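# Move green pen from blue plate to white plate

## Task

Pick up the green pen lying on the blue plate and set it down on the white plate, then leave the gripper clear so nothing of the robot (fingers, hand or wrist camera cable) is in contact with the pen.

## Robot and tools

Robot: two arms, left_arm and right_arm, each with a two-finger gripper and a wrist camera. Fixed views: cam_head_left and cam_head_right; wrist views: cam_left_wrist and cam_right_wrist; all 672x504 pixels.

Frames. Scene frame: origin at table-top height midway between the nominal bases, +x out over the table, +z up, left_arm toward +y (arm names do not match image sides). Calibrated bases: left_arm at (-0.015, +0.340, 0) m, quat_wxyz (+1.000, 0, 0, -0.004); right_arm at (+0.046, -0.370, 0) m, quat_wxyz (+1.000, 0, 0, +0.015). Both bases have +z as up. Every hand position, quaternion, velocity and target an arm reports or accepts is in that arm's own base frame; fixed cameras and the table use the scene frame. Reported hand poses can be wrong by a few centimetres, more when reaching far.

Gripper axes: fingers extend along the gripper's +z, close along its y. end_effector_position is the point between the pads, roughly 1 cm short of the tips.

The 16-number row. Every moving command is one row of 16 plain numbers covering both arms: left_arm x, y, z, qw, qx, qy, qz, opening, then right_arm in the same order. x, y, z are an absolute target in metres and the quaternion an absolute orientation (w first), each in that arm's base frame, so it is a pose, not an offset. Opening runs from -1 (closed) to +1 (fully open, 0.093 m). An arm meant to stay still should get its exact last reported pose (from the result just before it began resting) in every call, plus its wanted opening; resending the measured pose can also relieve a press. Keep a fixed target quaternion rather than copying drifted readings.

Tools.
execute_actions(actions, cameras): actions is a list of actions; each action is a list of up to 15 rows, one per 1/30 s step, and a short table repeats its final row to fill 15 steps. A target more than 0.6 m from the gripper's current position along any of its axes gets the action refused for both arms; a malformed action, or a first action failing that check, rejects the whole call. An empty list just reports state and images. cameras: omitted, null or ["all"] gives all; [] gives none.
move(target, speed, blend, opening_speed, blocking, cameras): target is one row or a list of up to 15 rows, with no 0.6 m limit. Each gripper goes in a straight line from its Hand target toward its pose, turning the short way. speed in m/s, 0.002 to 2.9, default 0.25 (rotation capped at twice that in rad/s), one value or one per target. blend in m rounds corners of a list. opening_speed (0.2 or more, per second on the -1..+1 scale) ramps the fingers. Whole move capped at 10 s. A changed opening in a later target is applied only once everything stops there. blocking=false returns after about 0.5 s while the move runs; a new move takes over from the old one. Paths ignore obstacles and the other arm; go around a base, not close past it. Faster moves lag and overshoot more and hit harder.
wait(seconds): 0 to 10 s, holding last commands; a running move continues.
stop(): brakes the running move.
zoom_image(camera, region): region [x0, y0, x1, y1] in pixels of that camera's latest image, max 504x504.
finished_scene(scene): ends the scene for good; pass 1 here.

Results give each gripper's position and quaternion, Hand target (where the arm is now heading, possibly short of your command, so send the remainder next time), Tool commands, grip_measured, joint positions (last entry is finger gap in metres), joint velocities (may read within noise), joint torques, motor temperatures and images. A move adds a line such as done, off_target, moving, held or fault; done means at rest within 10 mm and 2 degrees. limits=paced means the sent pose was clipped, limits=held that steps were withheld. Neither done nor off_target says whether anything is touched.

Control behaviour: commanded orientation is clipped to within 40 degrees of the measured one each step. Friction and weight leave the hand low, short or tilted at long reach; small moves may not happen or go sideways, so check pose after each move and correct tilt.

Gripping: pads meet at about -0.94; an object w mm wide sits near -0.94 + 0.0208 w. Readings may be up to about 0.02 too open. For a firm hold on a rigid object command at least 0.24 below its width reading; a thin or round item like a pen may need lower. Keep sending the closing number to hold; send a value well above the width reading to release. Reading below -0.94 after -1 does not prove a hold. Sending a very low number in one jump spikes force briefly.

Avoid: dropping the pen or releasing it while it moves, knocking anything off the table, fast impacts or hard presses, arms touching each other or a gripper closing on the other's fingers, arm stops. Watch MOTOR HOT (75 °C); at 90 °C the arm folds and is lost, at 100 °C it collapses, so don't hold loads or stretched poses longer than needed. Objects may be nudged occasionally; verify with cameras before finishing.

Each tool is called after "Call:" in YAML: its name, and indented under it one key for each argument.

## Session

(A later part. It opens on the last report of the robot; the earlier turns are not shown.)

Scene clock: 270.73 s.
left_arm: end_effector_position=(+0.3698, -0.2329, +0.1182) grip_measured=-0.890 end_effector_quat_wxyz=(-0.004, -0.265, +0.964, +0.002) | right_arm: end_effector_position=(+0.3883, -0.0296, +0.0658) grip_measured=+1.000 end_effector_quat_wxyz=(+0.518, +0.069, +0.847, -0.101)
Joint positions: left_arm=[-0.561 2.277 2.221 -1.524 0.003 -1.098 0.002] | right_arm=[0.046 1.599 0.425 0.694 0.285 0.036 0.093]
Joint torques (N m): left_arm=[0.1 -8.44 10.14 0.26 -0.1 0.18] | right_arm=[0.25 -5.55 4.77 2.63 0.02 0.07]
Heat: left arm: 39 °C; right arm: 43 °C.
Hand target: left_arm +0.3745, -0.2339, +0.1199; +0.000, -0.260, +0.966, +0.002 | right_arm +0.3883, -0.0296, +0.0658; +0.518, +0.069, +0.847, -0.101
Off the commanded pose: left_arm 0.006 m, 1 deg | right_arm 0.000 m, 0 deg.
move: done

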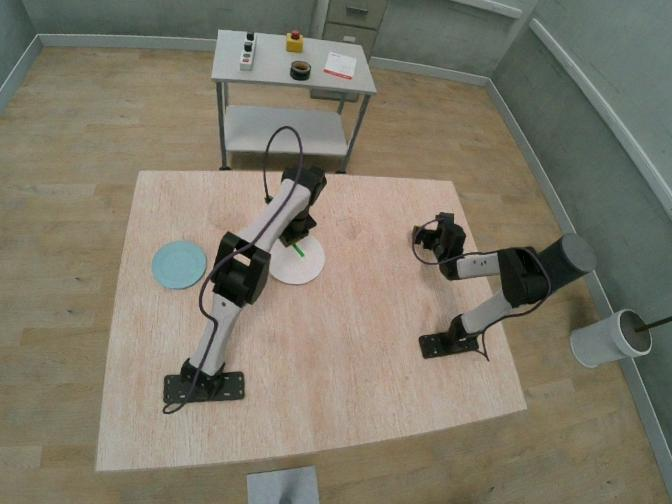

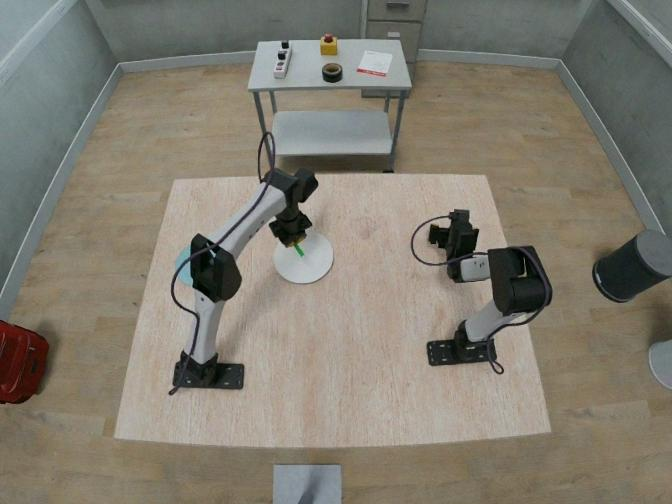

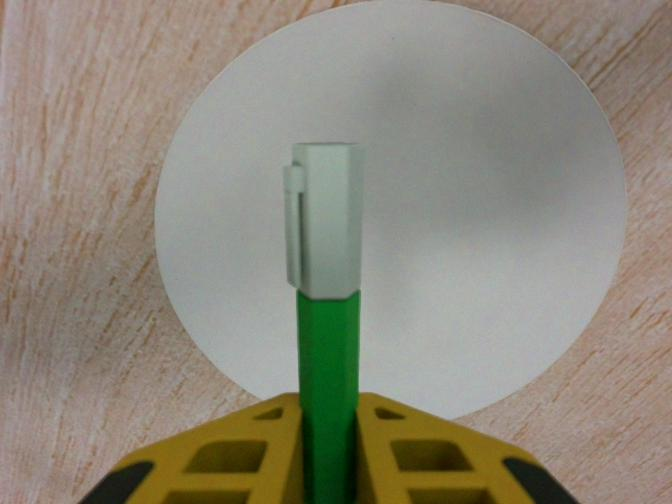

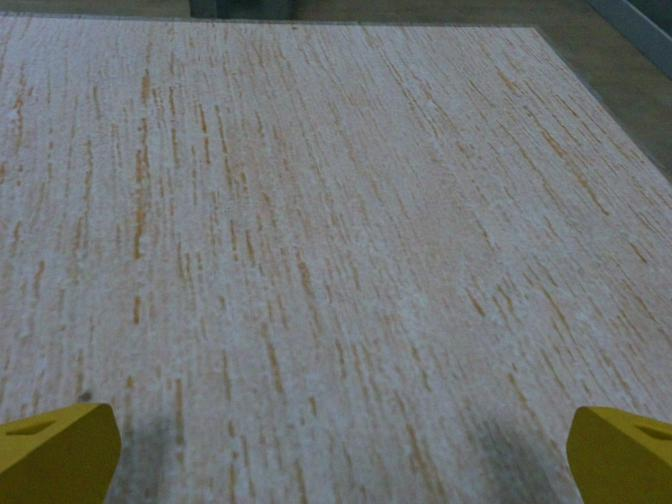

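Call:
move:
  target: [0.393, -0.243, 0.055, 0.0, -0.259, 0.966, 0, -0.95, 0.3883, -0.0296, 0.0658, 0.518, 0.069, 0.847, -0.101, 1]
  speed: 0.15
  cameras: ["cam_left_wrist", "cam_head_right"]

Call:
zoom_image:
  camera: "cam_head_right"
  region: [240, 200, 360, 290]

Scene clock: 282.10 s.
left_arm: end_effector_position=(+0.3909, -0.2461, +0.0642) grip_measured=-0.890 end_effector_quat_wxyz=(+0.002, -0.262, +0.965, -0.004) | right_arm: end_effector_position=(+0.3883, -0.0296, +0.0658) grip_measured=+1.000 end_effector_quat_wxyz=(+0.518, +0.069, +0.847, -0.101)
Joint positions: left_arm=[-0.561 2.361 2.15 -1.351 0.003 -1.09 0.002] | right_arm=[0.046 1.599 0.425 0.694 0.285 0.036 0.093]
Joint torques (N m): left_arm=[0.58 -9.65 5.37 0.63 -0.08 0.18] | right_arm=[0.21 -5.57 4.75 2.62 0.02 0.09]
Motor temperatures (°C): left_arm=[26 39 36 30 26 28 27] | right_arm=[27 34 30 44 26 27 27]
Heat: left arm: 39 °C; right arm: 44 °C.
Hand target: left_arm +0.3928, -0.2429, +0.0551; +0.000, -0.259, +0.966, +0.000 | right_arm +0.3883, -0.0296, +0.0658; +0.518, +0.069, +0.847, -0.101
Off the commanded pose: left_arm 0.010 m, 1 deg | right_arm 0.000 m, 0 deg.
move: done
Images, in order (width x height): cam_head_right 672x504, cam_left_wrist 672x504.

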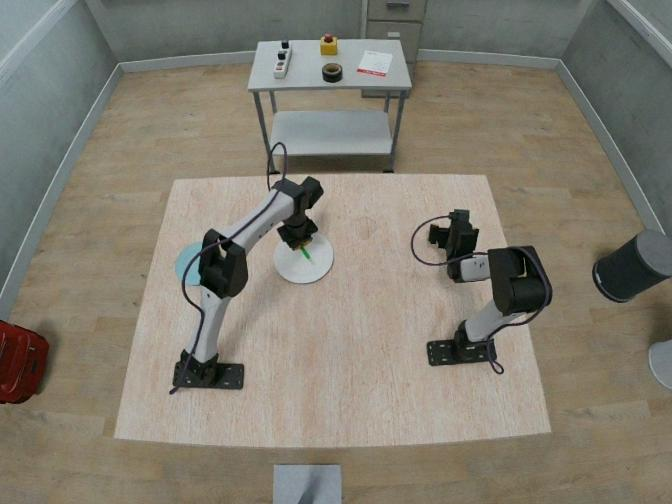

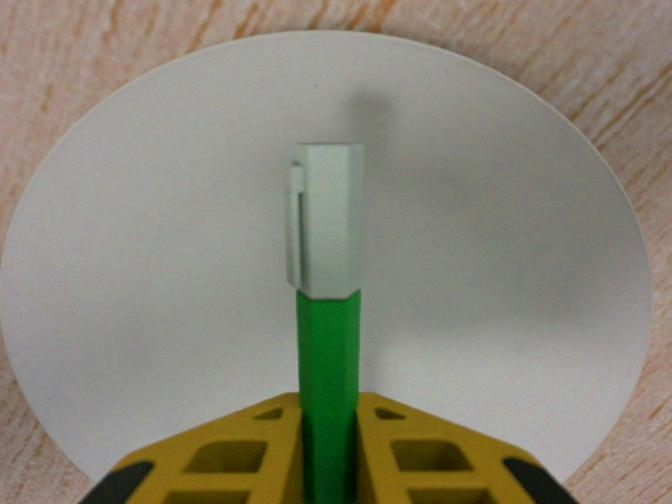

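Scaled by 4.200.

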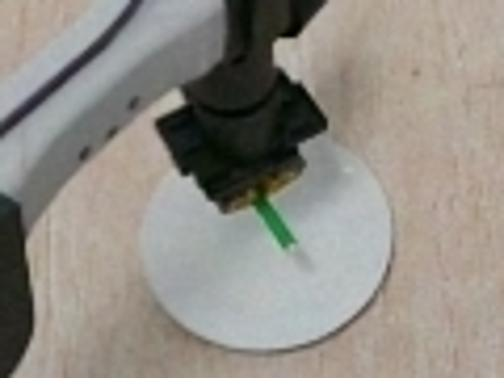

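Call:
move:
  target: [0.404, -0.241, 0.017, 0.0, -0.259, 0.966, 0, -0.95, 0.3883, -0.0296, 0.0658, 0.518, 0.069, 0.847, -0.101, 1]
  speed: 0.08
  cameras: ["cam_left_wrist", "cam_head_right"]

Call:
zoom_image:
  camera: "cam_head_right"
  region: [240, 200, 360, 290]

Scene clock: 296.83 s.
left_arm: end_effector_position=(+0.3996, -0.2437, +0.0322) grip_measured=-0.890 end_effector_quat_wxyz=(+0.000, -0.266, +0.964, -0.002) | right_arm: end_effector_position=(+0.3883, -0.0296, +0.0658) grip_measured=+1.000 end_effector_quat_wxyz=(+0.518, +0.069, +0.847, -0.101)
Joint positions: left_arm=[-0.547 2.405 2.101 -1.263 0.003 -1.086 0.002] | right_arm=[0.046 1.599 0.425 0.694 0.285 0.036 0.093]
Joint torques (N m): left_arm=[0.73 -8.92 4.92 0.84 -0.07 0.19] | right_arm=[0.2 -5.59 4.74 2.63 0.01 0.08]
Heat: left arm: 41 °C; right arm: 44 °C.
Hand target: left_arm +0.4033, -0.2407, +0.0172; -0.001, -0.263, +0.965, +0.001 | right_arm +0.3883, -0.0296, +0.0658; +0.518, +0.069, +0.847, -0.101
Off the commanded pose: left_arm 0.016 m, 1 deg | right_arm 0.000 m, 0 deg.
move: off_target (left_arm)
Images, in order (width x height): cam_head_right 672x504, cam_left_wrist 672x504.

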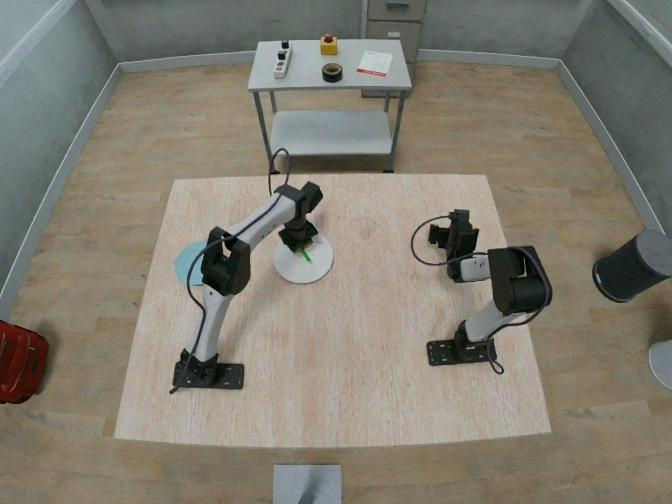

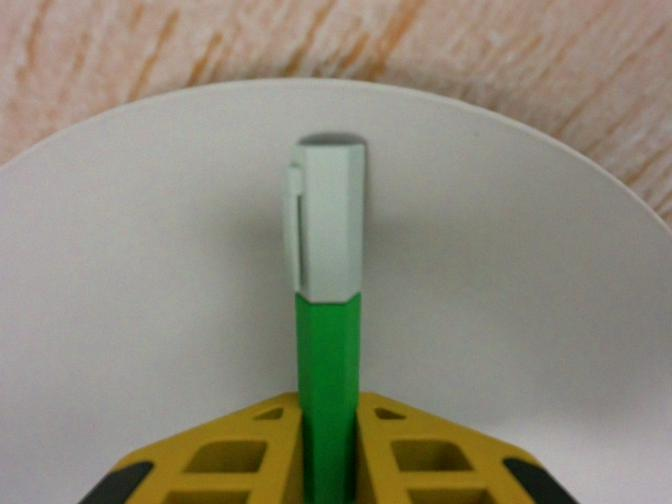

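Scaled by 4.200.

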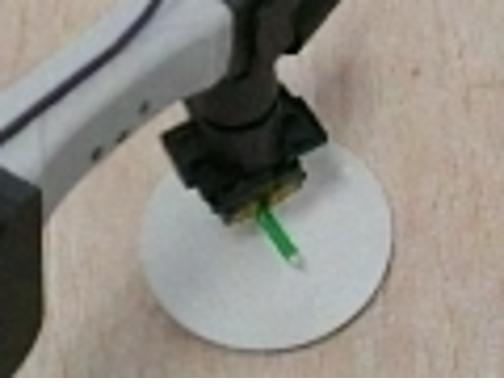

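Call:
move:
  target: [0.385, -0.244, 0.017, 0.0, -0.259, 0.966, 0, -0.95, 0.3883, -0.0296, 0.0658, 0.518, 0.069, 0.847, -0.101, 1]
  speed: 0.08
  cameras: ["cam_left_wrist", "cam_head_right"]

Call:
zoom_image:
  camera: "cam_head_right"
  region: [240, 200, 360, 290]

Scene clock: 310.27 s.
left_arm: end_effector_position=(+0.3968, -0.2447, +0.0246) grip_measured=-0.890 end_effector_quat_wxyz=(+0.017, -0.256, +0.966, -0.006) | right_arm: end_effector_position=(+0.3883, -0.0296, +0.0658) grip_measured=+1.000 end_effector_quat_wxyz=(+0.518, +0.069, +0.847, -0.101)
Joint positions: left_arm=[-0.558 2.364 1.997 -1.171 -0.016 -1.076 0.002] | right_arm=[0.046 1.599 0.425 0.694 0.285 0.036 0.093]
Joint torques (N m): left_arm=[-0.69 -11.02 3.33 0.53 -0.01 -0.01] | right_arm=[0.18 -5.6 4.77 2.63 0.01 0.08]
Heat: left arm: 41 °C; right arm: 44 °C.
Hand target: left_arm +0.3863, -0.2424, +0.0172; +0.004, -0.255, +0.967, +0.004 | right_arm +0.3883, -0.0296, +0.0658; +0.518, +0.069, +0.847, -0.101
Off the commanded pose: left_arm 0.014 m, 2 deg | right_arm 0.000 m, 0 deg.
move: off_target (left_arm)
Images, in order (width x height): cam_head_right 672x504, cam_left_wrist 672x504.

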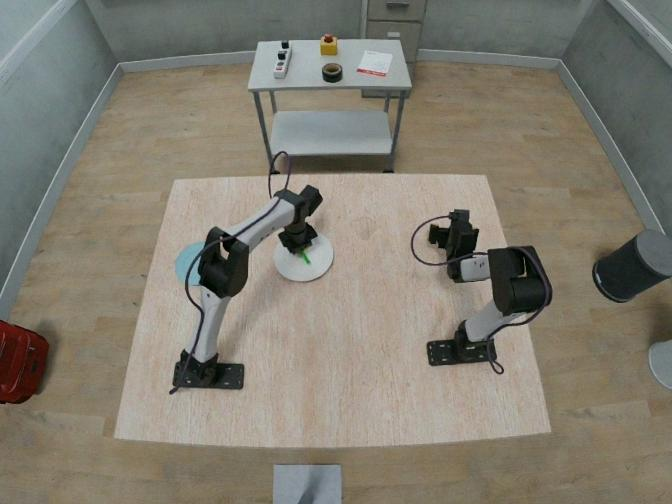

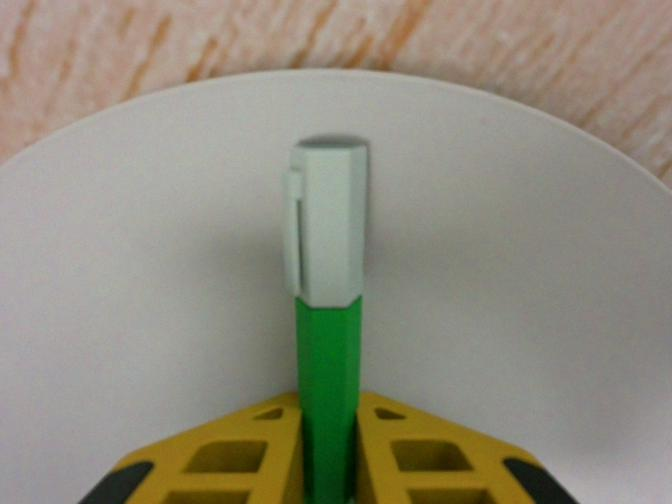

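Scaled by 4.200.

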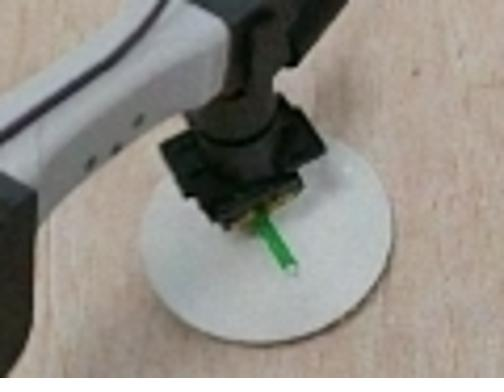

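Call:
move:
  target:
    - [0.394, -0.244, 0.026, 0.0, -0.259, 0.966, 0, -0.95, 0.3883, -0.0296, 0.0658, 0.518, 0.069, 0.847, -0.101, 1]
    - [0.394, -0.244, 0.026, 0.0, -0.259, 0.966, 0, -0.3, 0.3883, -0.0296, 0.0658, 0.518, 0.069, 0.847, -0.101, 1]
  speed: 0.05
  opening_speed: 0.6
  cameras: ["cam_left_wrist", "cam_head_right"]

Scene clock: 325.50 s.
left_arm: end_effector_position=(+0.3918, -0.2443, +0.0296) grip_measured=-0.303 end_effector_quat_wxyz=(+0.005, -0.256, +0.967, -0.004) | right_arm: end_effector_position=(+0.3883, -0.0296, +0.0658) grip_measured=+1.000 end_effector_quat_wxyz=(+0.518, +0.069, +0.847, -0.101)
Joint positions: left_arm=[-0.558 2.364 2.017 -1.213 -0.002 -1.076 0.031] | right_arm=[0.046 1.599 0.425 0.694 0.285 0.036 0.093]
Joint torques (N m): left_arm=[0.28 -8.85 8.91 0.31 0.12 0.01] | right_arm=[0.18 -5.59 4.77 2.62 0.01 0.08]
Motor temperatures (°C): left_arm=[26 45 35 30 26 28 27] | right_arm=[27 34 30 45 26 27 27]
Heat: left arm: 45 °C; right arm: 45 °C.
Hand target: left_arm +0.3927, -0.2455, +0.0260; -0.004, -0.259, +0.966, -0.004 | right_arm +0.3883, -0.0296, +0.0658; +0.518, +0.069, +0.847, -0.101
Off the commanded pose: left_arm 0.004 m, 1 deg | right_arm 0.000 m, 0 deg.
move: done
Images, in order (width x height): cam_head_right 672x504, cam_left_wrist 672x504.

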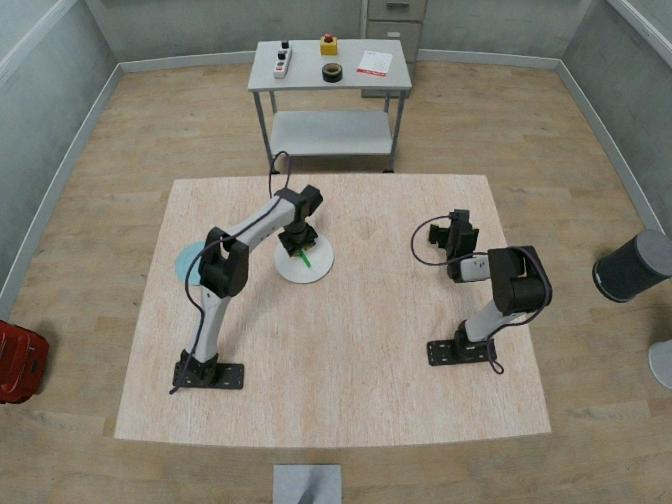

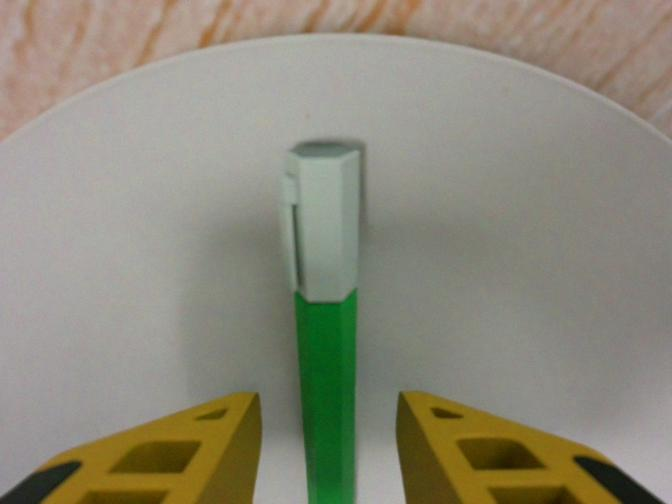

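Call:
move:
  target: [0.392, -0.244, 0.13, 0.0, -0.259, 0.966, 0, -0.3, 0.3883, -0.0296, 0.0658, 0.518, 0.069, 0.847, -0.101, 1]
  speed: 0.15
  cameras: ["cam_left_wrist", "cam_head_right"]

Call:
zoom_image:
  camera: "cam_head_right"
  region: [240, 200, 360, 290]

Scene clock: 331.27 s.
left_arm: end_effector_position=(+0.3907, -0.2436, +0.1196) grip_measured=-0.303 end_effector_quat_wxyz=(+0.012, -0.256, +0.966, -0.011) | right_arm: end_effector_position=(+0.3883, -0.0296, +0.0658) grip_measured=+1.000 end_effector_quat_wxyz=(+0.518, +0.069, +0.847, -0.101)
Joint positions: left_arm=[-0.558 2.365 2.379 -1.552 -0.002 -1.076 0.031] | right_arm=[0.046 1.599 0.425 0.694 0.285 0.036 0.093]
Joint torques (N m): left_arm=[0.06 -10.96 8.98 0.35 -0.02 -0.02] | right_arm=[0.23 -5.56 4.75 2.62 0.01 0.08]
Heat: left arm: 45 °C; right arm: 45 °C.
Hand target: left_arm +0.3917, -0.2438, +0.1296; +0.018, -0.259, +0.966, -0.019 | right_arm +0.3883, -0.0296, +0.0658; +0.518, +0.069, +0.847, -0.101
Off the commanded pose: left_arm 0.010 m, 2 deg | right_arm 0.000 m, 0 deg.
joint sent to its limit (left arm) — joint 4 (wrist pitch), lower limit. The joint targets are off in orientation, not in position.
move: done
Images, in order (width x height): cam_head_right 672x504, cam_left_wrist 672x504.

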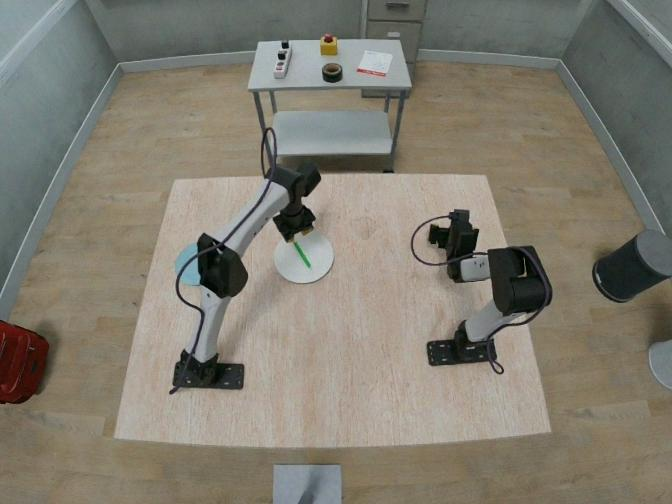

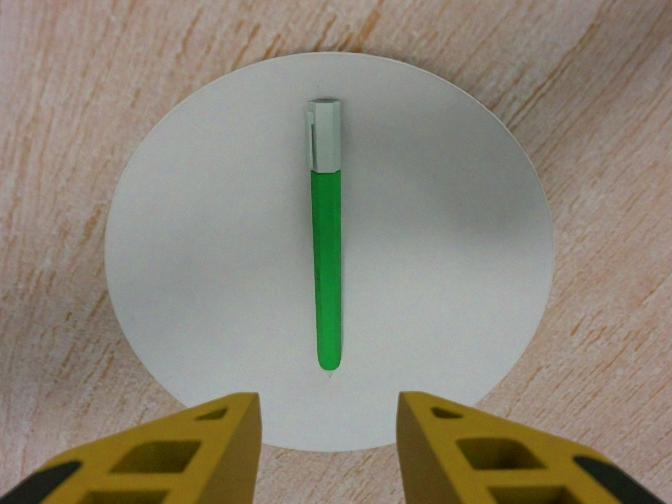

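Scaled by 4.200.

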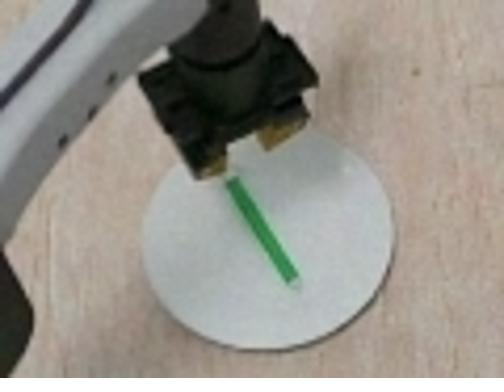

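Pen lies fully on the white plate and the gripper is clear.

Call:
finished_scene:
  scene: 1

The scene is finished: the task was done.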